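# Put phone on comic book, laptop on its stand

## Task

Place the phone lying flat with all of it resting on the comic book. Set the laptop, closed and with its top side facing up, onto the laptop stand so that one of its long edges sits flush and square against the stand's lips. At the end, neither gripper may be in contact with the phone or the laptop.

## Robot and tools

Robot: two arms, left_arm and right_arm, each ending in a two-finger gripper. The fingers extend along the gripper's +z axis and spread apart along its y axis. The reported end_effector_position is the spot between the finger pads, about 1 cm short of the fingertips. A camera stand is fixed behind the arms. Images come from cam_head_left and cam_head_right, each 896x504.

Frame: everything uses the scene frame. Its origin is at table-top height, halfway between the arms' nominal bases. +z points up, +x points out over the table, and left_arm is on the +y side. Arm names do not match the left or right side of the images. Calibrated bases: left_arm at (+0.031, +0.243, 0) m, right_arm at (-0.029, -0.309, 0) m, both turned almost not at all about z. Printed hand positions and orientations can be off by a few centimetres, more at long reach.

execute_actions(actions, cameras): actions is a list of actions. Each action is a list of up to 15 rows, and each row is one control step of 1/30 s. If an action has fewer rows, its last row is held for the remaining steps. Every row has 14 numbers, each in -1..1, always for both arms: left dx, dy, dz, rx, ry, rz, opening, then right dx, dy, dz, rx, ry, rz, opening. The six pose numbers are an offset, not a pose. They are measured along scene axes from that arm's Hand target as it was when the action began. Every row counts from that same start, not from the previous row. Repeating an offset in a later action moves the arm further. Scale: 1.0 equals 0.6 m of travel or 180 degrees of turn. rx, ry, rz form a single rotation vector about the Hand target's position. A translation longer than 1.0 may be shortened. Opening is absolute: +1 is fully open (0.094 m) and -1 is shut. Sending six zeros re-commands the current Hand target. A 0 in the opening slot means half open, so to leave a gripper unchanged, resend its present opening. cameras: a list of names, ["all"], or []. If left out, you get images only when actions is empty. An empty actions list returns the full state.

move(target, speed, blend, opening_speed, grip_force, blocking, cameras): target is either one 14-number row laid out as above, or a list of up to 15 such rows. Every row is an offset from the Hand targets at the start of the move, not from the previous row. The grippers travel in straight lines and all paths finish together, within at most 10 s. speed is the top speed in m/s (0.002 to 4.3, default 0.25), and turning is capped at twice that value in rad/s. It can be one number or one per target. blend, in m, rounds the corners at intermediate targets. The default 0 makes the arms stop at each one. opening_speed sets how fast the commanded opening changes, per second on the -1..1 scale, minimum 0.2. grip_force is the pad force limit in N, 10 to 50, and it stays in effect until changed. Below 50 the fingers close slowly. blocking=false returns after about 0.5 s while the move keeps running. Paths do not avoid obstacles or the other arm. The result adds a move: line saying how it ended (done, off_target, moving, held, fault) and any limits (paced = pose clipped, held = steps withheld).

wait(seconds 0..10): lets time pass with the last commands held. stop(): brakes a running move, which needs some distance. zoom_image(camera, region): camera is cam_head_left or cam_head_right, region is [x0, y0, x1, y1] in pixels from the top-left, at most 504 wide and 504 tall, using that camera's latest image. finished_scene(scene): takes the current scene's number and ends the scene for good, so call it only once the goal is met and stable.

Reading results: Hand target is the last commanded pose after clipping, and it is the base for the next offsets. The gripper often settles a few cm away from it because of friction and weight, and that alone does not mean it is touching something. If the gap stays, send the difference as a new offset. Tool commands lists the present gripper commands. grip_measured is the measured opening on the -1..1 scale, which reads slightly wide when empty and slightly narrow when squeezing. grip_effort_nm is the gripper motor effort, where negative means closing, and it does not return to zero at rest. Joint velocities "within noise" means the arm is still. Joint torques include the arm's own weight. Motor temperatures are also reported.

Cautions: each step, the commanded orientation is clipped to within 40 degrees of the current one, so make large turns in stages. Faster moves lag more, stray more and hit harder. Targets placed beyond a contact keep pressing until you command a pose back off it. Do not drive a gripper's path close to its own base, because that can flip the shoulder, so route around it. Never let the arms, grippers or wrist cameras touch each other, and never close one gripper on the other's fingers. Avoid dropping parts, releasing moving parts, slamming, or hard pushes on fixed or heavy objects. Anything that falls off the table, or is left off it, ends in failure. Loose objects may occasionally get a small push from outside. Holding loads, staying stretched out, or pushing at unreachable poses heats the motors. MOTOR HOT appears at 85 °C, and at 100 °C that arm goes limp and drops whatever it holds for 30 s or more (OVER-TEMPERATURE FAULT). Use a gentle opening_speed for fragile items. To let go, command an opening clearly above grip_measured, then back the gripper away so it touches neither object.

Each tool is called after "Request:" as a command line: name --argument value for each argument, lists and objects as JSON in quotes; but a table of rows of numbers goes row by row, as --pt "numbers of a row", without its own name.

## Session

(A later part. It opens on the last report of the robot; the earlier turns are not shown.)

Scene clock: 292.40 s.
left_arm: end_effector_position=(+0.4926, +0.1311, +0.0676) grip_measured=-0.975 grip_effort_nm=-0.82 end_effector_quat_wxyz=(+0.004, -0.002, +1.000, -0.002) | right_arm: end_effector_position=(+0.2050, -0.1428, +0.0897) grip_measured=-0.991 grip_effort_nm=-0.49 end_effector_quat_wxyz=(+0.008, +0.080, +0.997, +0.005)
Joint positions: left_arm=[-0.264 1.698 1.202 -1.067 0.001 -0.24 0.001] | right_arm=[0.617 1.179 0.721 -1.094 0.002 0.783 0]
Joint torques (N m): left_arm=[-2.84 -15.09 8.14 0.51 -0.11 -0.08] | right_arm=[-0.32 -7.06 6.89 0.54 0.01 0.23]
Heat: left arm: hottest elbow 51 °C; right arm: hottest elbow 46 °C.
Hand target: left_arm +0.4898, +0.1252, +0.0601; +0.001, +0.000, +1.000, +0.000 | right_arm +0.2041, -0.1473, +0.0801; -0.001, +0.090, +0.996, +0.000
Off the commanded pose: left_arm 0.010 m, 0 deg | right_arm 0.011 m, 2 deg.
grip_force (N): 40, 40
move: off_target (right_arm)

Request:
move --target '[-0.03, -0.003, -0.08, 0, 0, 0, -1, -0.02, 0.008, -0.115, 0, 0, 0, -1]' --speed 0.12 --cameras '["all"]'

Request:
zoom_image --camera "cam_head_right" --region '[330, 180, 530, 440]'

Request:
zoom_image --camera "cam_head_left" --region '[300, 180, 500, 440]'

Scene clock: 297.60 s.
left_arm: end_effector_position=(+0.4746, +0.1293, +0.0177) grip_measured=-0.975 grip_effort_nm=-0.82 end_effector_quat_wxyz=(+0.002, -0.002, +1.000, -0.001) | right_arm: end_effector_position=(+0.1983, -0.1429, +0.0199) grip_measured=-0.991 grip_effort_nm=-0.49 end_effector_quat_wxyz=(+0.007, +0.093, +0.996, +0.006)
Joint positions: left_arm=[-0.277 1.734 1.096 -0.929 0.001 -0.253 0.001] | right_arm=[0.63 1.296 0.598 -0.854 0.002 0.821 0]
Joint torques (N m): left_arm=[-1.9 -15.03 7.61 0.85 -0.13 -0.08] | right_arm=[1.44 -7.36 5.89 0.5 0.02 0.25]
Motor temperatures (°C): left_arm=[22 28 49 23 27 23 28] | right_arm=[26 35 46 25 24 23 25]
Heat: left arm: hottest elbow 49 °C; right arm: hottest elbow 46 °C.
Hand target: left_arm +0.4718, +0.1235, +0.0120; +0.000, +0.000, +1.000, +0.000 | right_arm +0.1920, -0.1425, +0.0111; -0.001, +0.090, +0.996, +0.000
Off the commanded pose: left_arm 0.009 m, 0 deg | right_arm 0.011 m, 1 deg.
grip_force (N): 40, 40
move: off_target (right_arm)

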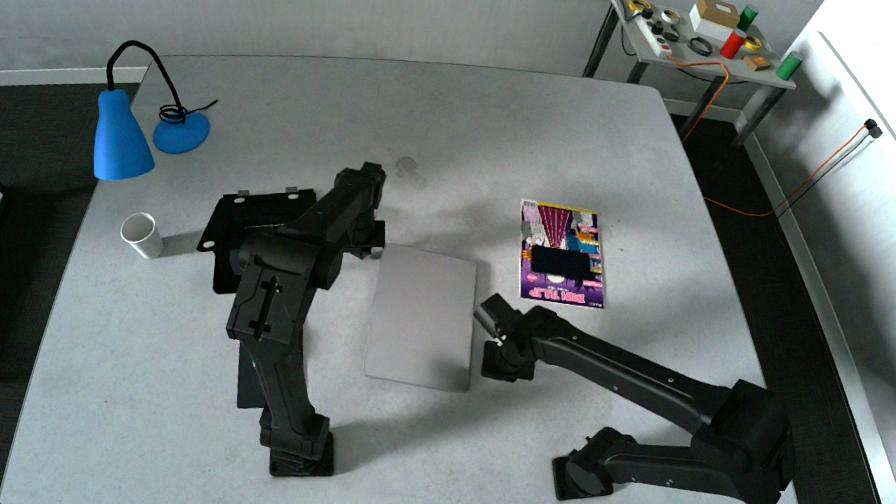

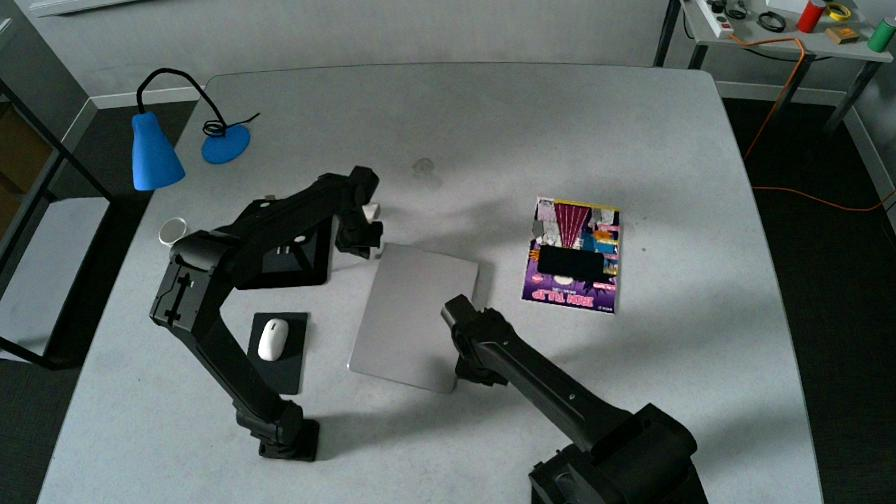

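Scaled by 1.938.

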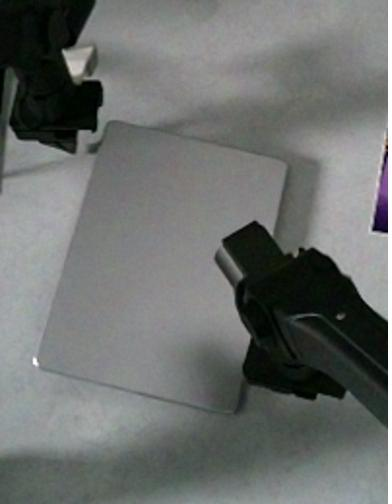

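Scaled by 1.938.

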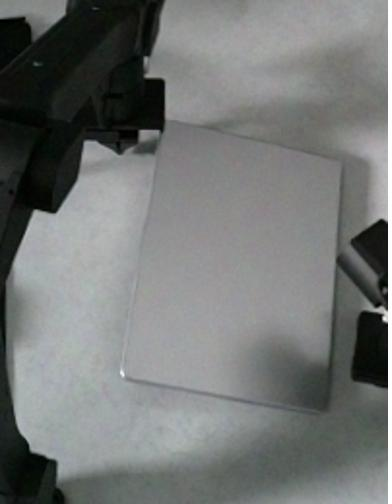

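Request:
move --pt "-0.0163 -0.0442 -0.005 0 0 0 -1 0.0017 0.0542 -0.008 0 0 0 -1" --pt "0.0203 -0.108 -0.005 0 0 0 -1 -0.035 0.118 -0.008 0 0 0 -1" --pt "0.0403 -0.1792 -0.005 0 0 0 -1 -0.055 0.1892 -0.008 0 0 0 -1" --pt "0.04 -0.2532 -0.005 0 0 0 -1 -0.055 0.2632 -0.008 0 0 0 -1" --pt "0.0353 -0.2775 -0.005 0 0 0 -1 -0.05 0.2875 -0.008 0 0 0 -1" --speed 0.12 --blend '[0.015, 0.015, 0.015, 0.01, 0]' --cameras '["all"]'

Request:
zoom_image --camera "cam_head_right" --region '[330, 180, 530, 440]'

Scene clock: 309.43 s.
left_arm: end_effector_position=(+0.4862, -0.0259, +0.0128) grip_measured=-0.976 grip_effort_nm=-0.82 end_effector_quat_wxyz=(+0.001, -0.004, +1.000, +0.003) | right_arm: end_effector_position=(+0.1481, +0.0076, +0.0106) grip_measured=-0.991 grip_effort_nm=-0.49 end_effector_quat_wxyz=(-0.009, +0.087, +0.996, -0.007)
Joint positions: left_arm=[-0.563 1.897 1.326 -1 -0.006 -0.542 0.001] | right_arm=[1.053 1.548 0.827 -0.871 -0.01 1.233 0]
Joint torques (N m): left_arm=[-3.31 -15.27 12.57 0.14 0.16 -0.13] | right_arm=[0.67 -9.05 10.33 0.73 0.39 0.25]
Heat: left arm: hottest elbow 47 °C; right arm: hottest elbow 46 °C.
Hand target: left_arm +0.4930, -0.0432, +0.0091; +0.001, +0.000, +1.000, +0.000 | right_arm +0.1620, +0.0300, +0.0063; -0.001, +0.090, +0.996, +0.000
Off the commanded pose: left_arm 0.019 m, 1 deg | right_arm 0.027 m, 1 deg.
grip_force (N): 40, 40
move: off_target (left_arm, right_arm); blend cut to 0.0074 m at target 4

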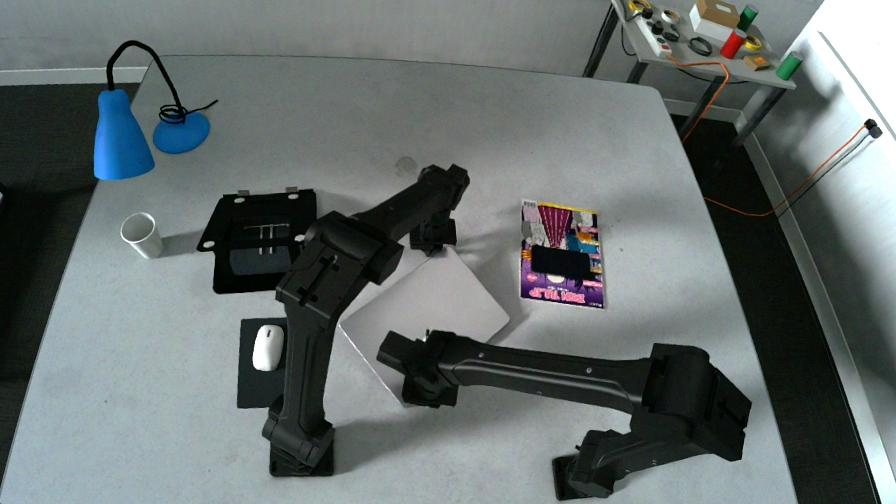

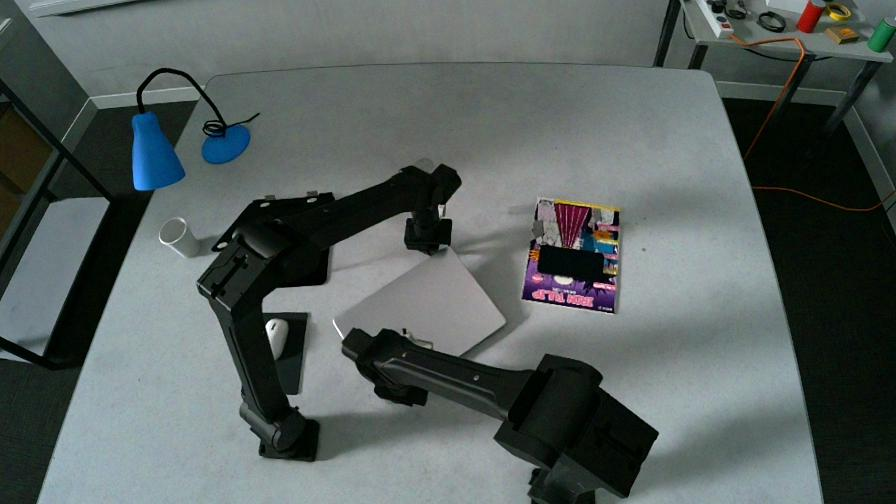

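Scaled by 1.938.

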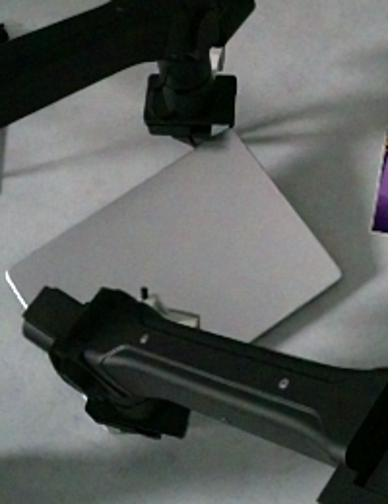

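Request:
move --pt "0 0 0.317 0 0 0 -1 0.002 0.004 -0.005 0 0 0 -1" --pt "-0.14 0.31 0.37 0.078 -0.078 -0.135 -1 0.02 0.0483 -0.005 0 0 0 -1" --pt "-0.25 0.55 0.40 0.18 -0.18 -0.315 -1 0.0692 0.1008 -0.005 0 0 0 -1" --pt "-0.355 0.772 0.418 0.2596 -0.2596 -0.4496 -1 0.135 0.1533 -0.005 0 0 0 -1" --speed '[0.3, 0.3, 0.25, 0.25]' --blend '[0.03, 0.015, 0.015, 0]' --cameras '["all"]'

Request:
zoom_image --camera "cam_head_right" --region '[300, 180, 550, 440]'

Request:
zoom_image --camera "cam_head_left" --region '[270, 180, 520, 440]'

Scene clock: 334.40 s.
left_arm: end_effector_position=(+0.2820, +0.4144, +0.2647) grip_measured=-0.976 grip_effort_nm=-0.82 end_effector_quat_wxyz=(+0.359, +0.560, +0.645, +0.376) | right_arm: end_effector_position=(+0.2129, +0.1130, +0.0126) grip_measured=-0.991 grip_effort_nm=-0.49 end_effector_quat_wxyz=(-0.010, +0.075, +0.997, -0.001)
Joint positions: left_arm=[0.99 0.598 0.58 -0.693 0.789 2.071 0.001] | right_arm=[1.041 1.811 1.193 -0.963 -0.016 1.197 0]
Joint torques (N m): left_arm=[-0.44 -1.03 10.4 2.03 0.42 0.11] | right_arm=[-2.14 -14.74 10.96 0.39 0.62 0.09]
Heat: left arm: hottest elbow 46 °C; right arm: hottest elbow 48 °C.
Hand target: left_arm +0.2801, +0.4201, +0.2599; +0.354, +0.613, +0.612, +0.353 | right_arm +0.2431, +0.1219, +0.0033; -0.001, +0.090, +0.996, +0.000
Off the commanded pose: left_arm 0.008 m, 8 deg | right_arm 0.033 m, 2 deg.
joint sent to its limit (left arm) — joint 6 (wrist roll), upper limit. The joint targets are off in orientation, not in position.
grip_force (N): 40, 40
move: off_target (left_arm, right_arm)

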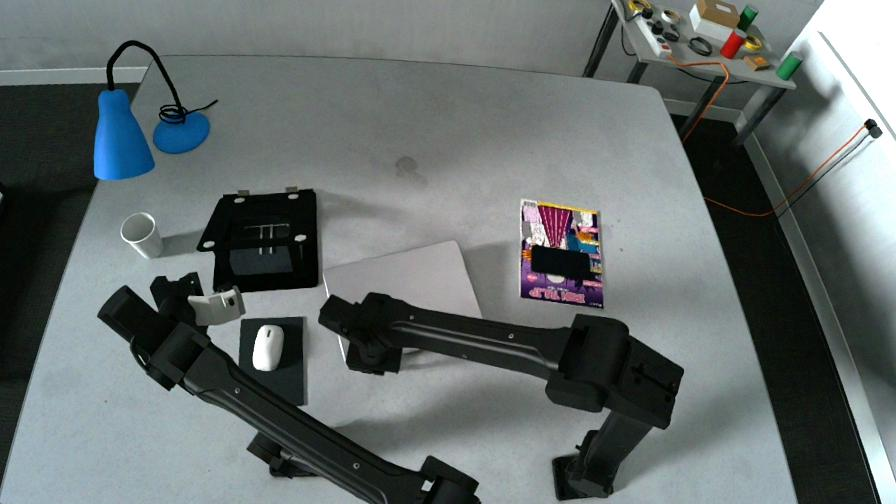

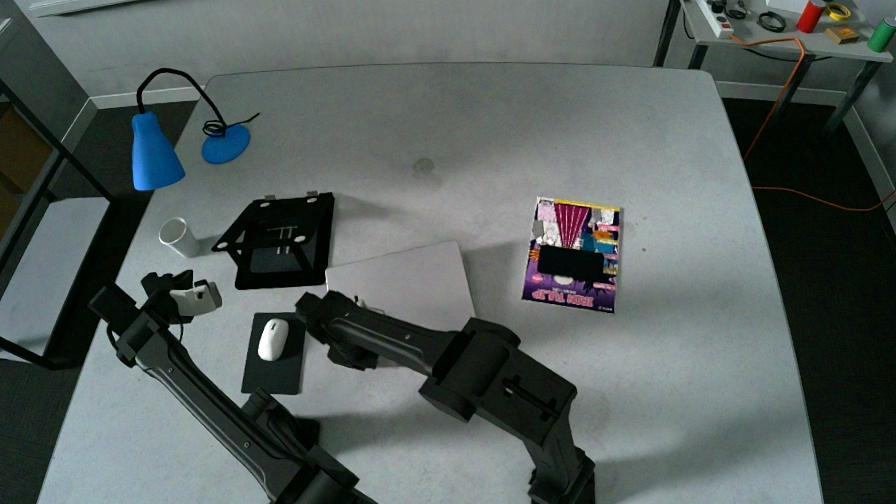

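Scaled by 1.938.

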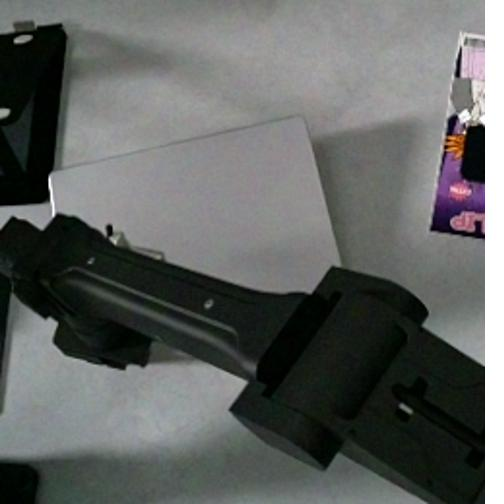

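Scaled by 1.938.

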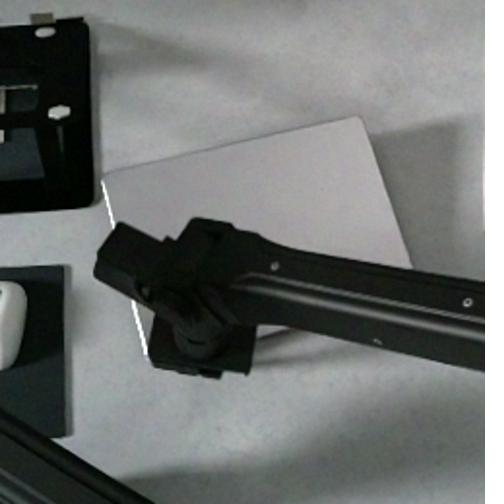

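Request:
move --pt "0 0 0 0 0 0 -1 0.0665 0.062 -0.003 0 0 0 -1" --pt "0 0 0 0 0 0 -1 -0.04 0.0 0.02 0 0 0 -1" --pt "0 0 0 0 0 0 -1 -0.09 -0.10 0.22 0 0 0 -1" --speed '[0.12, 0.2, 0.3]' --blend '[0, 0.02, 0]' --cameras '["all"]'

Request:
zoom_image --camera "cam_head_right" --region '[300, 180, 550, 440]'

Request:
zoom_image --camera "cam_head_left" --region '[270, 180, 520, 440]'

Scene clock: 378.90 s.
left_arm: end_effector_position=(+0.2820, +0.4144, +0.2647) grip_measured=-0.976 grip_effort_nm=-0.82 end_effector_quat_wxyz=(+0.359, +0.560, +0.645, +0.376) | right_arm: end_effector_position=(+0.1949, +0.0654, +0.1442) grip_measured=-0.991 grip_effort_nm=-0.49 end_effector_quat_wxyz=(+0.006, +0.091, +0.996, +0.015)
Joint positions: left_arm=[0.991 0.598 0.58 -0.693 0.79 2.072 0.001] | right_arm=[1.027 1.509 1.188 -1.218 -0.002 1.214 0]
Joint torques (N m): left_arm=[-0.67 -0.26 10.26 2.04 0.44 0.01] | right_arm=[1.08 -14.21 7.92 -0.27 0.15 0.22]
Motor temperatures (°C): left_arm=[22 27 44 24 27 23 28] | right_arm=[26 36 51 25 24 23 26]
Heat: left arm: hottest elbow 44 °C; right arm: hottest elbow 51 °C.
Hand target: left_arm +0.2801, +0.4201, +0.2598; +0.354, +0.613, +0.612, +0.353 | right_arm +0.1891, +0.0619, +0.1352; -0.001, +0.090, +0.996, -0.001
Off the commanded pose: left_arm 0.008 m, 8 deg | right_arm 0.011 m, 2 deg.
joint sent to its limit (left arm) — joint 6 (wrist roll), upper limit. The joint targets are off in orientation, not in position.
grip_force (N): 40, 40
move: off_target (left_arm, right_arm)

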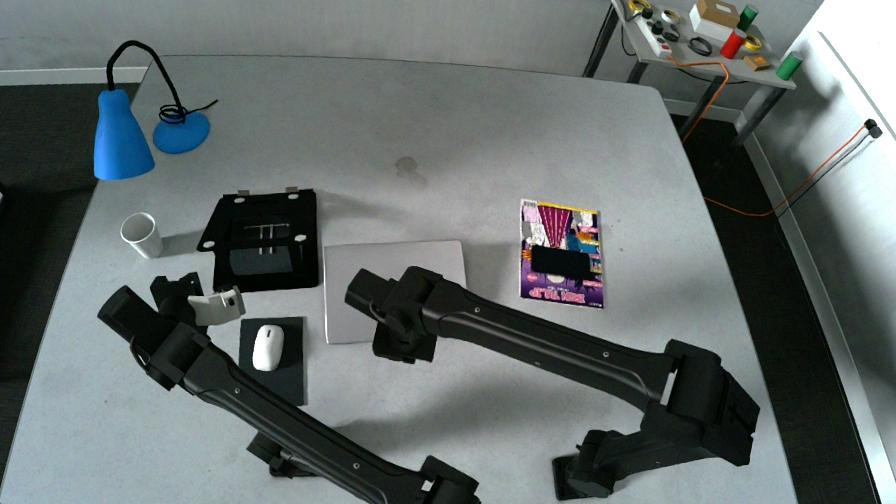

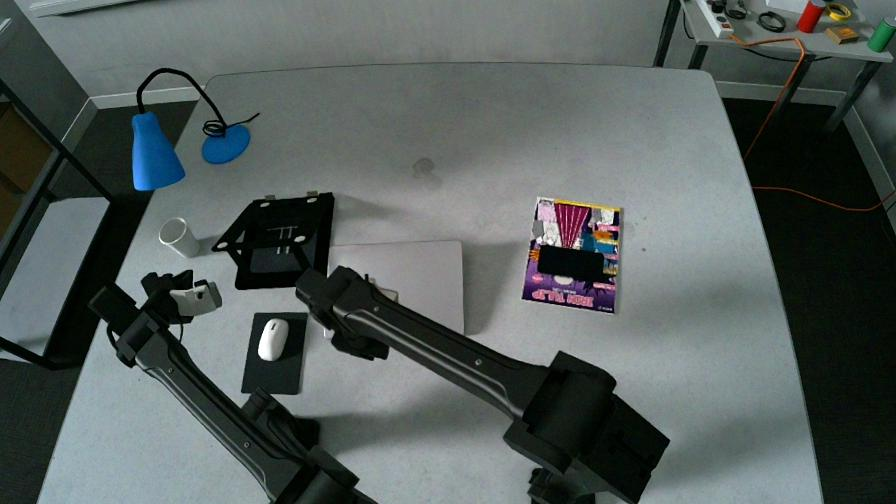

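Scaled by 1.938.

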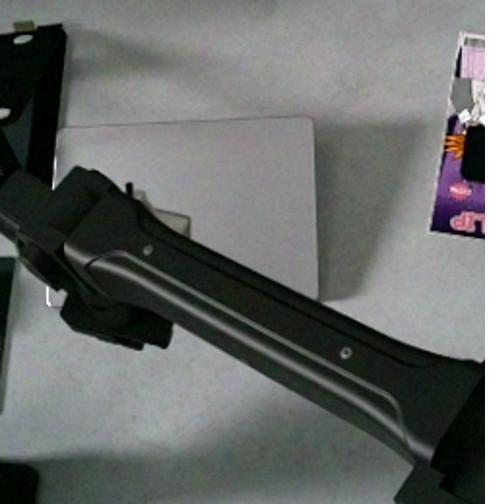

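Scaled by 1.938.

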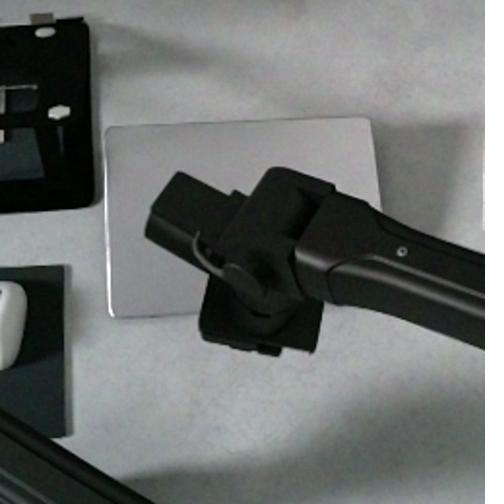

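Request:
move --pt "0 0 0 0 0 0 -1 0.068 -0.053 -0.0587 0 0 0.0911 1" --pt "0 0 0 0 0 0 -1 0.068 -0.053 -0.212 0 0 0.0911 1" --pt "0 0 0 0 0 0 -1 0.2765 -0.03 -0.215 0 0 0.0911 1" --speed '[0.25, 0.15, 0.12]' --blend '[0.01, 0, 0]' --cameras '["all"]'

Request:
zoom_image --camera "cam_head_right" --region '[300, 180, 550, 440]'

Request:
zoom_image --camera "cam_head_left" --region '[270, 180, 520, 440]'

Scene clock: 397.63 s.
left_arm: end_effector_position=(+0.2820, +0.4144, +0.2647) grip_measured=-0.976 grip_effort_nm=-0.82 end_effector_quat_wxyz=(+0.359, +0.560, +0.645, +0.376) | right_arm: end_effector_position=(+0.3319, +0.0390, +0.0140) grip_measured=+0.999 grip_effort_nm=0.06 end_effector_quat_wxyz=(-0.007, -0.067, +0.998, +0.002)
Joint positions: left_arm=[0.991 0.598 0.58 -0.693 0.79 2.072 0.001] | right_arm=[0.76 1.84 1.241 -0.98 -0.011 0.63 0.094]
Joint torques (N m): left_arm=[-0.32 -0.15 10.29 1.98 0.4 0.05] | right_arm=[-0.91 -15.91 10.8 0.28 0.46 0.25]
Heat: left arm: hottest elbow 44 °C; right arm: hottest elbow 48 °C.
Hand target: left_arm +0.2801, +0.4201, +0.2598; +0.354, +0.613, +0.612, +0.353 | right_arm +0.3550, +0.0439, +0.0062; +0.000, -0.053, +0.999, -0.001
Off the commanded pose: left_arm 0.008 m, 8 deg | right_arm 0.025 m, 2 deg.
joint sent to its limit (left arm) — joint 6 (wrist roll), upper limit. The joint targets are off in orientation, not in position.
grip_force (N): 40, 40
move: off_target (left_arm, right_arm)

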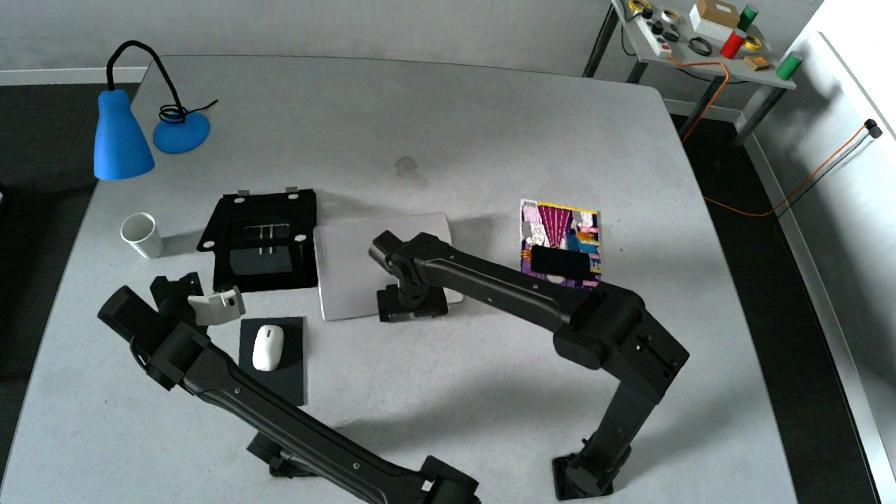

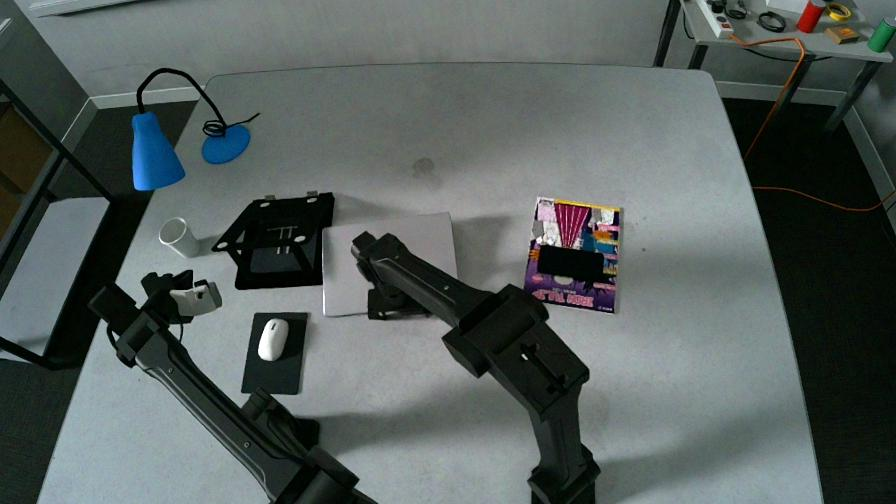

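Scaled by 1.938.

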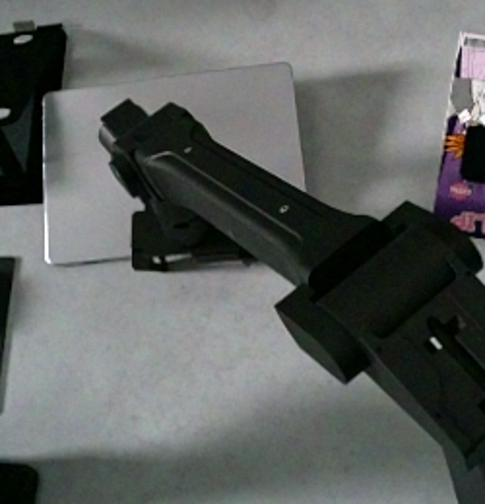

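Scaled by 1.938.

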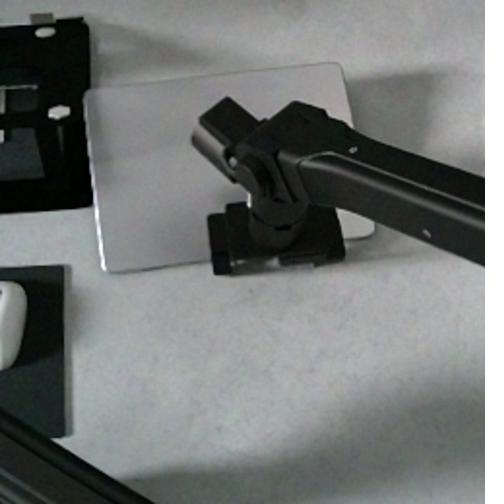

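Request:
move --pt "-0.0335 -0.2835 -0.1 0 0 0.03 0.36 -0.0833 -0.0083 0.1 0 0 0 0.36" --pt "-0.037 -0.392 -0.233 0 0 0.0583 0.36 -0.125 -0.173 0.24 -0.11 -0.15 0.235 0.36" --pt "-0.0368 -0.4285 -0.333 0 0 0.0583 0.36 -0.095 -0.2065 0.0897 -0.2216 -0.2972 0.471 0.36" --speed 0.3 --blend '[0.03, 0.03, 0]' --cameras '["all"]'

Request:
zoom_image --camera "cam_head_right" --region '[280, 170, 530, 390]'

Request:
zoom_image --camera "cam_head_left" --region '[270, 170, 520, 390]'

Scene clock: 430.50 s.
left_arm: end_effector_position=(+0.2595, +0.1641, +0.0636) grip_measured=+0.358 grip_effort_nm=0.13 end_effector_quat_wxyz=(+0.317, +0.554, +0.666, +0.385) | right_arm: end_effector_position=(+0.2982, -0.0721, +0.0704) grip_measured=+0.361 grip_effort_nm=-0.08 end_effector_quat_wxyz=(-0.395, +0.661, -0.553, +0.317)
Joint positions: left_arm=[-0.947 0.688 0.094 -0.32 -0.885 0.788 0.064] | right_arm=[0.858 1.334 0.357 0.361 0.569 -1.186 0.064]
Joint torques (N m): left_arm=[-2.55 0.15 8.49 1.81 -0.49 -0.13] | right_arm=[-0.44 -7.18 5.14 1.95 0.12 0.14]
Heat: left arm: hottest elbow 43 °C; right arm: hottest elbow 47 °C.
Hand target: left_arm +0.2580, +0.1631, +0.0600; +0.320, +0.554, +0.666, +0.384 | right_arm +0.2981, -0.0798, +0.0602; -0.385, +0.665, -0.554, +0.320
Off the commanded pose: left_arm 0.004 m, 0 deg | right_arm 0.013 m, 1 deg.
grip_force (N): 40, 40
move: off_target (right_arm)

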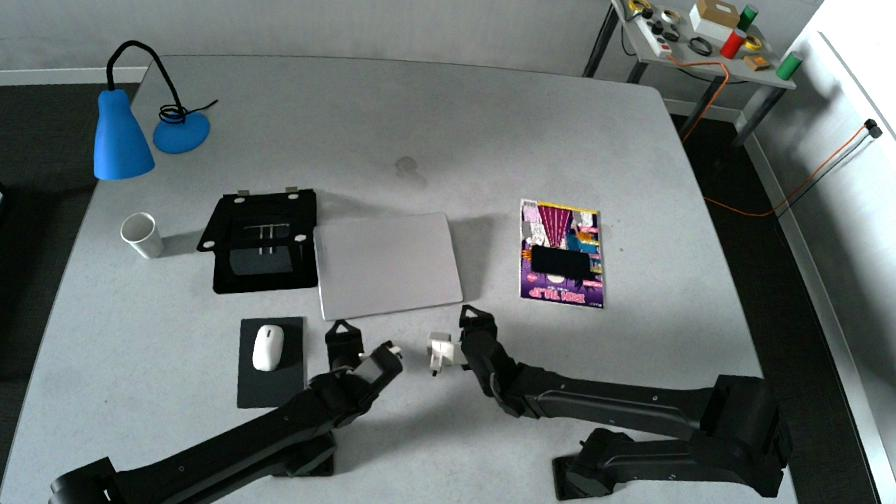

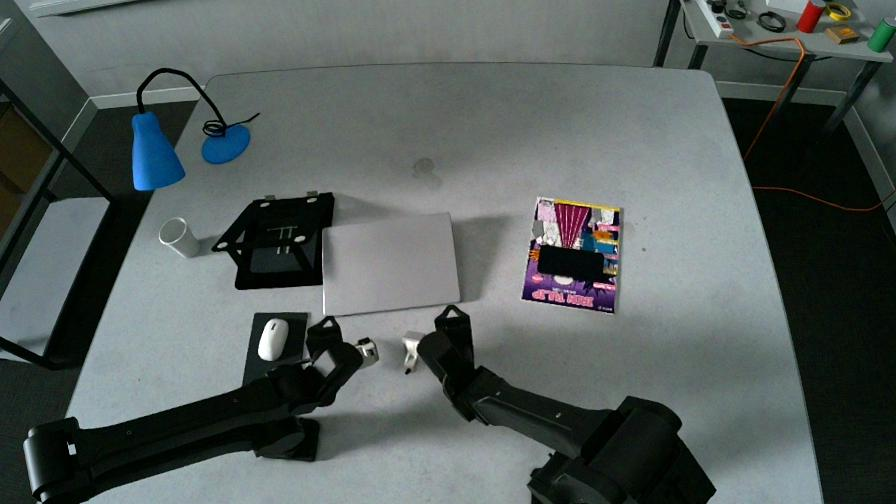

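Scaled by 2.016.

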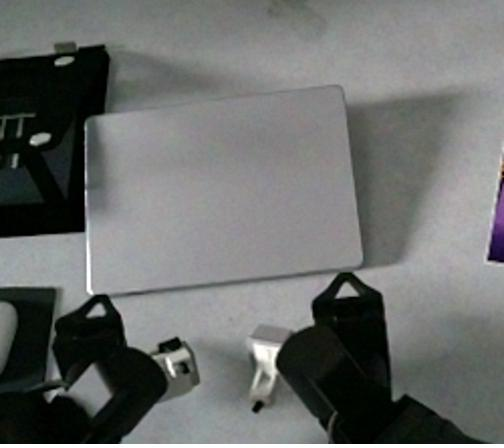

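Scaled by 2.016.

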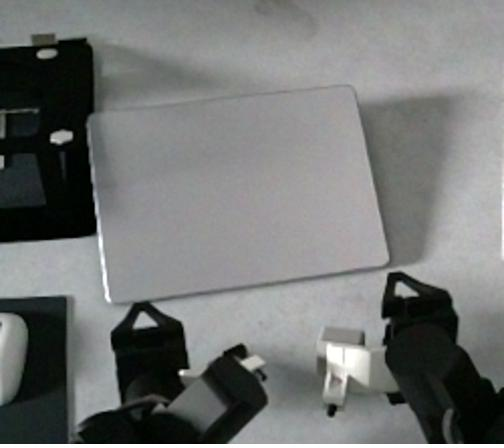

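Request:
move --pt "0 0 -0.0533 0 0 0 0.36 0 0.005 -0.0633 0 0 0 0.36" --pt "0.1417 0.0258 -0.0533 0 0 0 0.36 0.1588 0.034 -0.0633 0 0 0 0.36" --speed '[0.12, 0.1]' --cameras '["all"]'

Request:
zoom_image --camera "cam_head_right" --region '[280, 170, 530, 390]'

Request:
zoom_image --camera "cam_head_left" --region '[270, 170, 520, 390]'

Scene clock: 452.23 s.
left_arm: end_effector_position=(+0.3390, +0.1762, +0.0366) grip_measured=+0.358 grip_effort_nm=0.13 end_effector_quat_wxyz=(+0.335, +0.547, +0.662, +0.388) | right_arm: end_effector_position=(+0.3838, -0.0579, +0.0384) grip_measured=+0.361 grip_effort_nm=-0.04 end_effector_quat_wxyz=(-0.403, +0.657, -0.550, +0.321)
Joint positions: left_arm=[-0.555 1.253 0.096 0.546 -0.598 1.173 0.064] | right_arm=[0.696 1.64 0.511 0.585 0.436 -1.296 0.064]
Joint torques (N m): left_arm=[0.21 -1.85 7.15 1.57 0.36 -0.01] | right_arm=[-0.67 -9.23 6.99 0.92 -0.06 0.17]
Motor temperatures (°C): left_arm=[22 26 42 24 27 23 28] | right_arm=[26 35 45 25 24 23 25]
Heat: left arm: hottest elbow 42 °C; right arm: hottest elbow 45 °C.
Hand target: left_arm +0.3431, +0.1786, +0.0281; +0.320, +0.554, +0.666, +0.384 | right_arm +0.3932, -0.0595, +0.0221; -0.385, +0.665, -0.554, +0.320
Off the commanded pose: left_arm 0.010 m, 2 deg | right_arm 0.019 m, 2 deg.
grip_force (N): 40, 40
move: off_target (right_arm)

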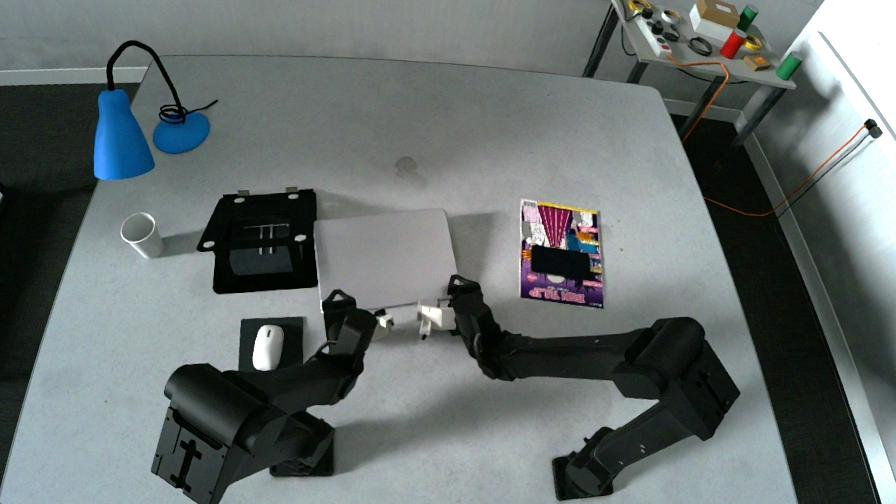

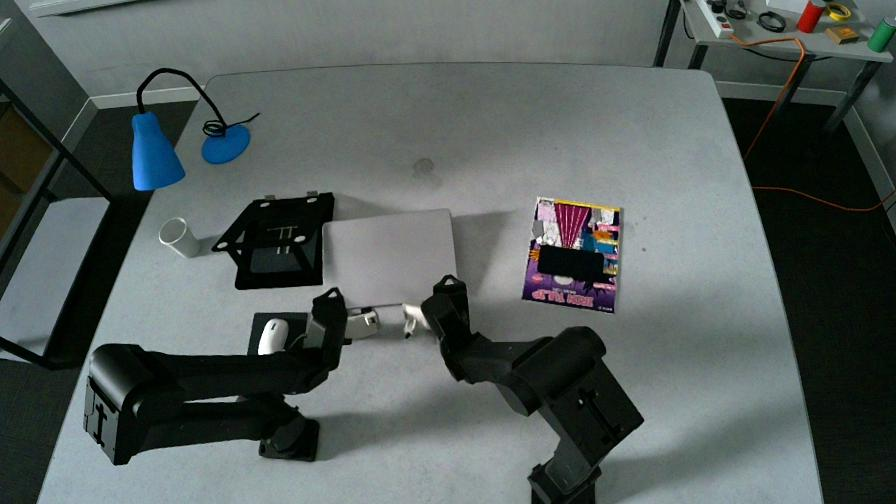

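Scaled by 2.016.

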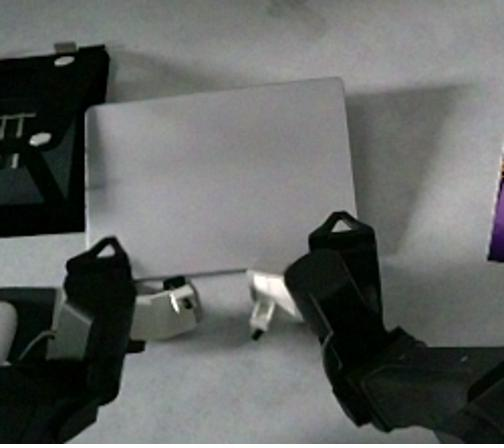

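Scaled by 2.016.

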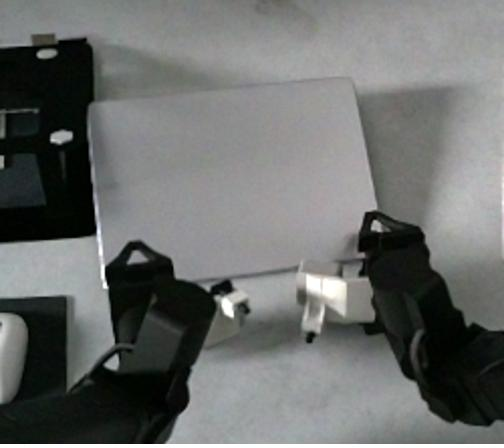

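Request:
move --pt "0.043 0.008 -0.003 0 0 0 0.36 0.043 0.008 -0.003 0 0 0 0.36" --pt "0.043 0.008 0.1 0.0081 -0.0437 0 0.36 0.043 0.008 0.11 0.0081 -0.0437 0 0.36" --speed '[0.08, 0.08]' --cameras '["all"]'

Request:
zoom_image --camera "cam_head_right" --region '[280, 170, 530, 390]'

Request:
zoom_image --camera "cam_head_left" --region '[270, 170, 520, 390]'

Scene clock: 461.93 s.
left_arm: end_effector_position=(+0.3653, +0.1880, +0.0807) grip_measured=+0.358 grip_effort_nm=0.10 end_effector_quat_wxyz=(+0.352, +0.530, +0.643, +0.427) | right_arm: end_effector_position=(+0.4154, -0.0556, +0.0788) grip_measured=+0.361 grip_effort_nm=-0.04 end_effector_quat_wxyz=(-0.423, +0.642, -0.534, +0.353)
Joint positions: left_arm=[-0.475 1.129 0.14 0.506 -0.582 1.29 0.064] | right_arm=[0.661 1.601 0.571 0.581 0.443 -1.368 0.064]
Joint torques (N m): left_arm=[-1.9 -6.07 8.25 1.58 -0.26 0.02] | right_arm=[0.38 -14.15 6.3 1.73 0.18 0.16]
Heat: left arm: hottest elbow 42 °C; right arm: hottest elbow 44 °C.
Hand target: left_arm +0.3688, +0.1833, +0.0881; +0.358, +0.530, +0.637, +0.430 | right_arm +0.4191, -0.0547, +0.0881; -0.430, +0.636, -0.531, +0.358
Off the commanded pose: left_arm 0.009 m, 1 deg | right_arm 0.010 m, 1 deg.
grip_force (N): 40, 40
move: done

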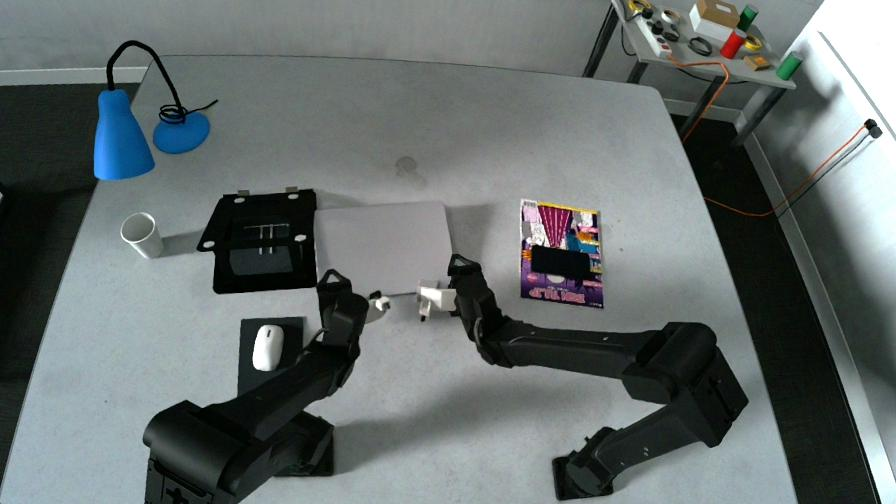

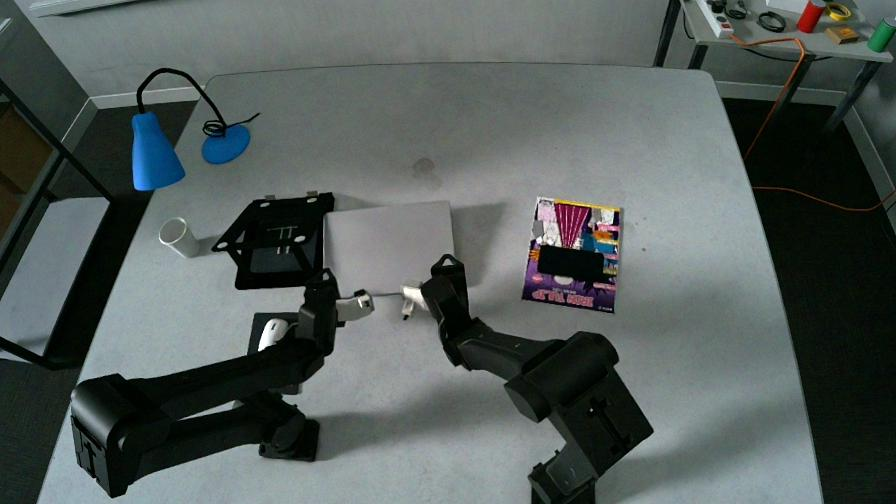

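Scaled by 2.016.

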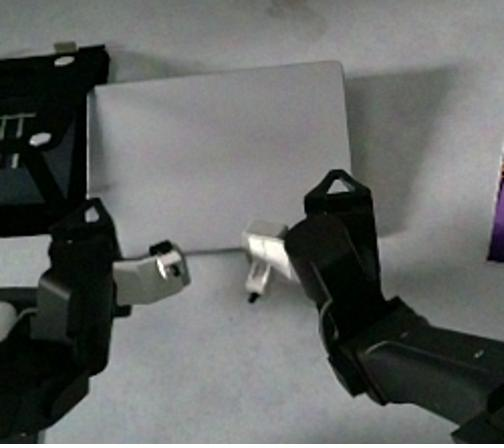

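Scaled by 2.016.

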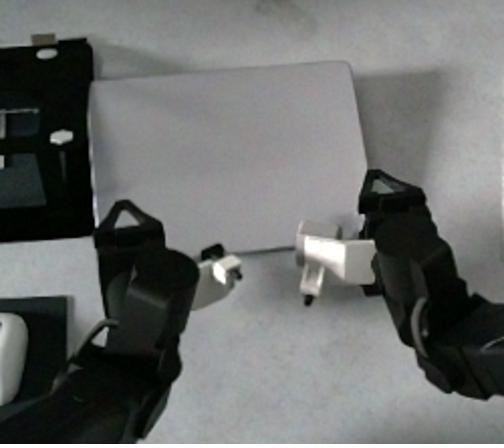

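Request:
zoom_image --camera "cam_head_right" --region '[300, 240, 380, 320]'

Request:
zoom_image --camera "cam_head_left" --region '[430, 230, 510, 310]'

Request:
zoom_image --camera "cam_head_right" --region '[400, 230, 490, 310]'

Scaled by 6.300.

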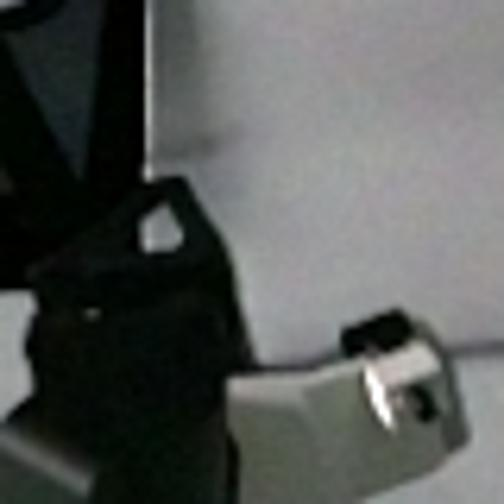

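Scaled by 6.300.

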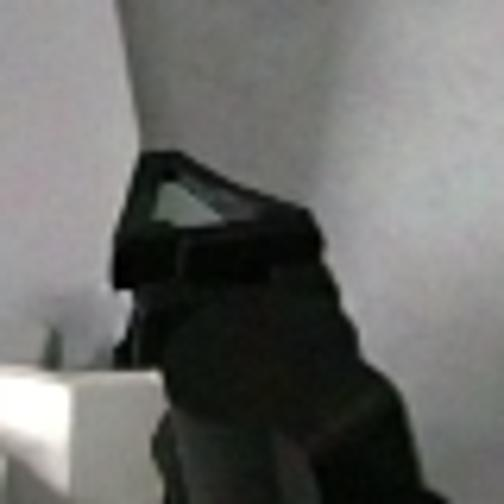

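Scaled by 5.600.

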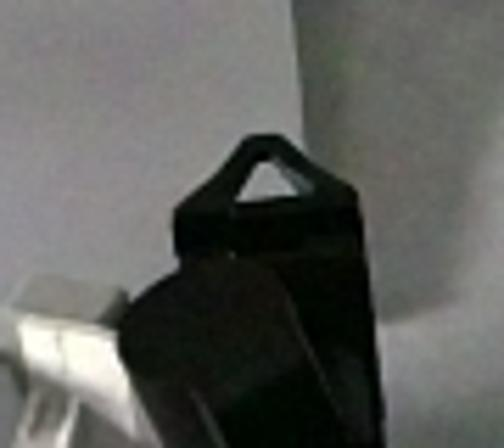

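Request:
move --pt "-0.1393 -0.0258 0.0 -0.0081 0.0437 0 0.36 -0.1453 0.0075 0.0 -0.0081 0.0437 0 0.36" --pt "-0.1393 -0.0258 -0.12 -0.0081 0.0437 0 0.36 -0.1453 0.0075 -0.1335 -0.0081 0.0437 0 0.36" --speed '[0.25, 0.12]' --blend '[0.01, 0]'

Scene clock: 549.50 s.
left_arm: end_effector_position=(+0.2973, +0.1643, +0.0355) grip_measured=+0.358 grip_effort_nm=0.10 end_effector_quat_wxyz=(+0.342, +0.529, +0.669, +0.394) | right_arm: end_effector_position=(+0.3429, -0.0466, +0.0374) grip_measured=+0.360 grip_effort_nm=-0.01 end_effector_quat_wxyz=(-0.411, +0.644, -0.556, +0.328)
Joint positions: left_arm=[-0.779 1.143 0.046 0.382 -0.8 0.969 0.064] | right_arm=[0.816 1.618 0.45 0.613 0.561 -1.214 0.064]
Joint torques (N m): left_arm=[-2.08 -1.73 3.7 1.26 0.66 -0.11] | right_arm=[1.26 -7.88 3.6 1.32 -0.13 0.27]
Heat: left arm: hottest elbow 41 °C; right arm: hottest elbow 42 °C.
Hand target: left_arm +0.2852, +0.1680, +0.0160; +0.320, +0.554, +0.666, +0.384 | right_arm +0.3318, -0.0502, +0.0079; -0.385, +0.665, -0.554, +0.320
Off the commanded pose: left_arm 0.023 m, 4 deg | right_arm 0.032 m, 4 deg.
grip_force (N): 40, 40
move: off_target (left_arm, right_arm)

Request:
move --pt "0.075 -0.005 0.257 -0.12 0.083 0.18 -1 0 0 0 0 0 0 0.36" --pt "0.4667 -0.13 0.16 -0.3025 0.2079 0.4496 -1 0 0 0 0 0 0 0.36" --pt "0.4667 -0.13 -0.0333 -0.3025 0.2079 0.4496 -1 0 0 0 0 0 0 0.36" --speed '[0.35, 0.35, 0.1]' --blend '[0.04, 0.02, 0]' --cameras '["all"]'

Request:
zoom_image --camera "cam_head_right" --region '[290, 170, 490, 340]'

Request:
zoom_image --camera "cam_head_left" --region '[290, 170, 490, 340]'

Scene clock: 572.77 s.
left_arm: end_effector_position=(+0.5698, +0.0850, +0.0468) grip_measured=-0.975 grip_effort_nm=-0.82 end_effector_quat_wxyz=(+0.028, -0.083, +0.996, -0.009) | right_arm: end_effector_position=(+0.3429, -0.0466, +0.0374) grip_measured=+0.360 grip_effort_nm=-0.01 end_effector_quat_wxyz=(-0.411, +0.644, -0.556, +0.328)
Joint positions: left_arm=[-0.314 1.895 1.424 -1.042 -0.003 -0.451 0.001] | right_arm=[0.816 1.618 0.45 0.613 0.561 -1.214 0.064]
Joint torques (N m): left_arm=[-0.73 -13.33 6.54 1.96 0.1 -0.08] | right_arm=[1.32 -7.88 3.62 1.32 -0.14 0.27]
Motor temperatures (°C): left_arm=[22 26 40 24 27 23 27] | right_arm=[26 36 40 25 24 23 25]
Heat: left arm: hottest elbow 40 °C; right arm: hottest elbow 40 °C.
Hand target: left_arm +0.5652, +0.0898, -0.0038; +0.001, -0.091, +0.996, +0.000 | right_arm +0.3318, -0.0502, +0.0079; -0.385, +0.665, -0.554, +0.320
Off the commanded pose: left_arm 0.051 m, 3 deg | right_arm 0.032 m, 4 deg.
grip_force (N): 40, 40
move: off_target (left_arm, right_arm)

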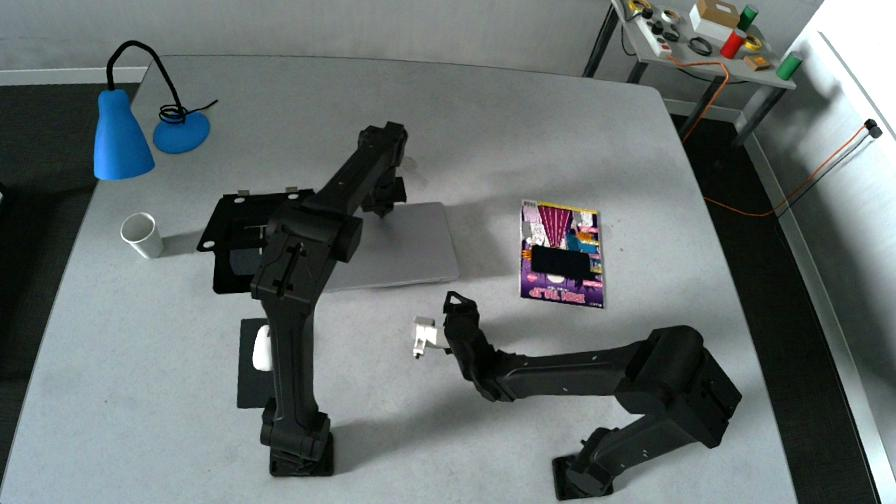

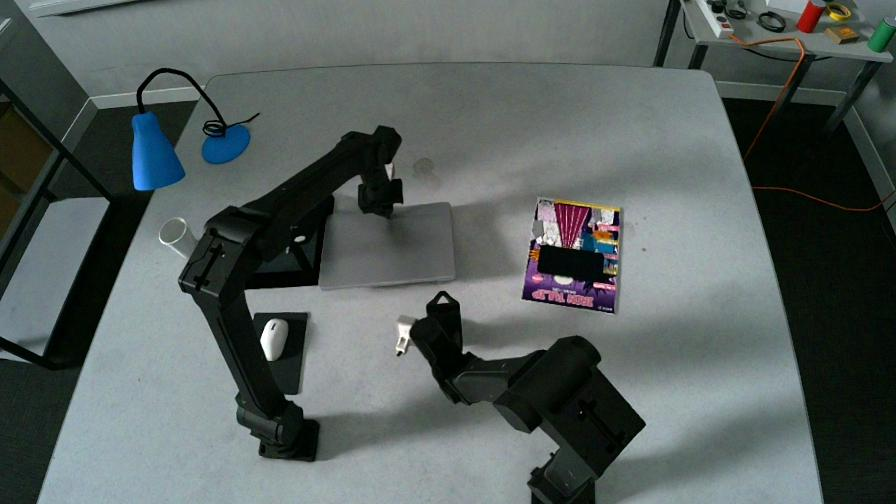

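Scaled by 2.520.

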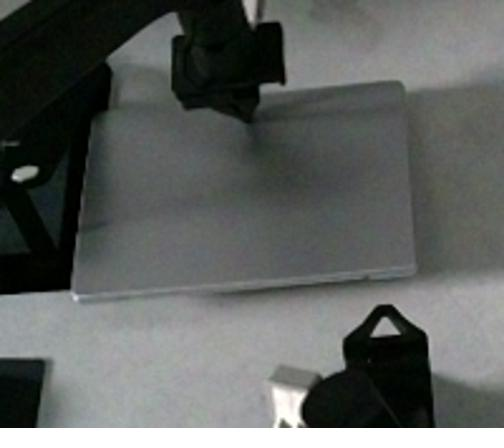

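Scaled by 2.520.

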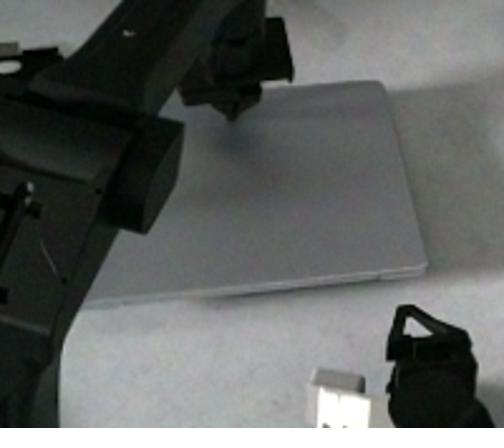

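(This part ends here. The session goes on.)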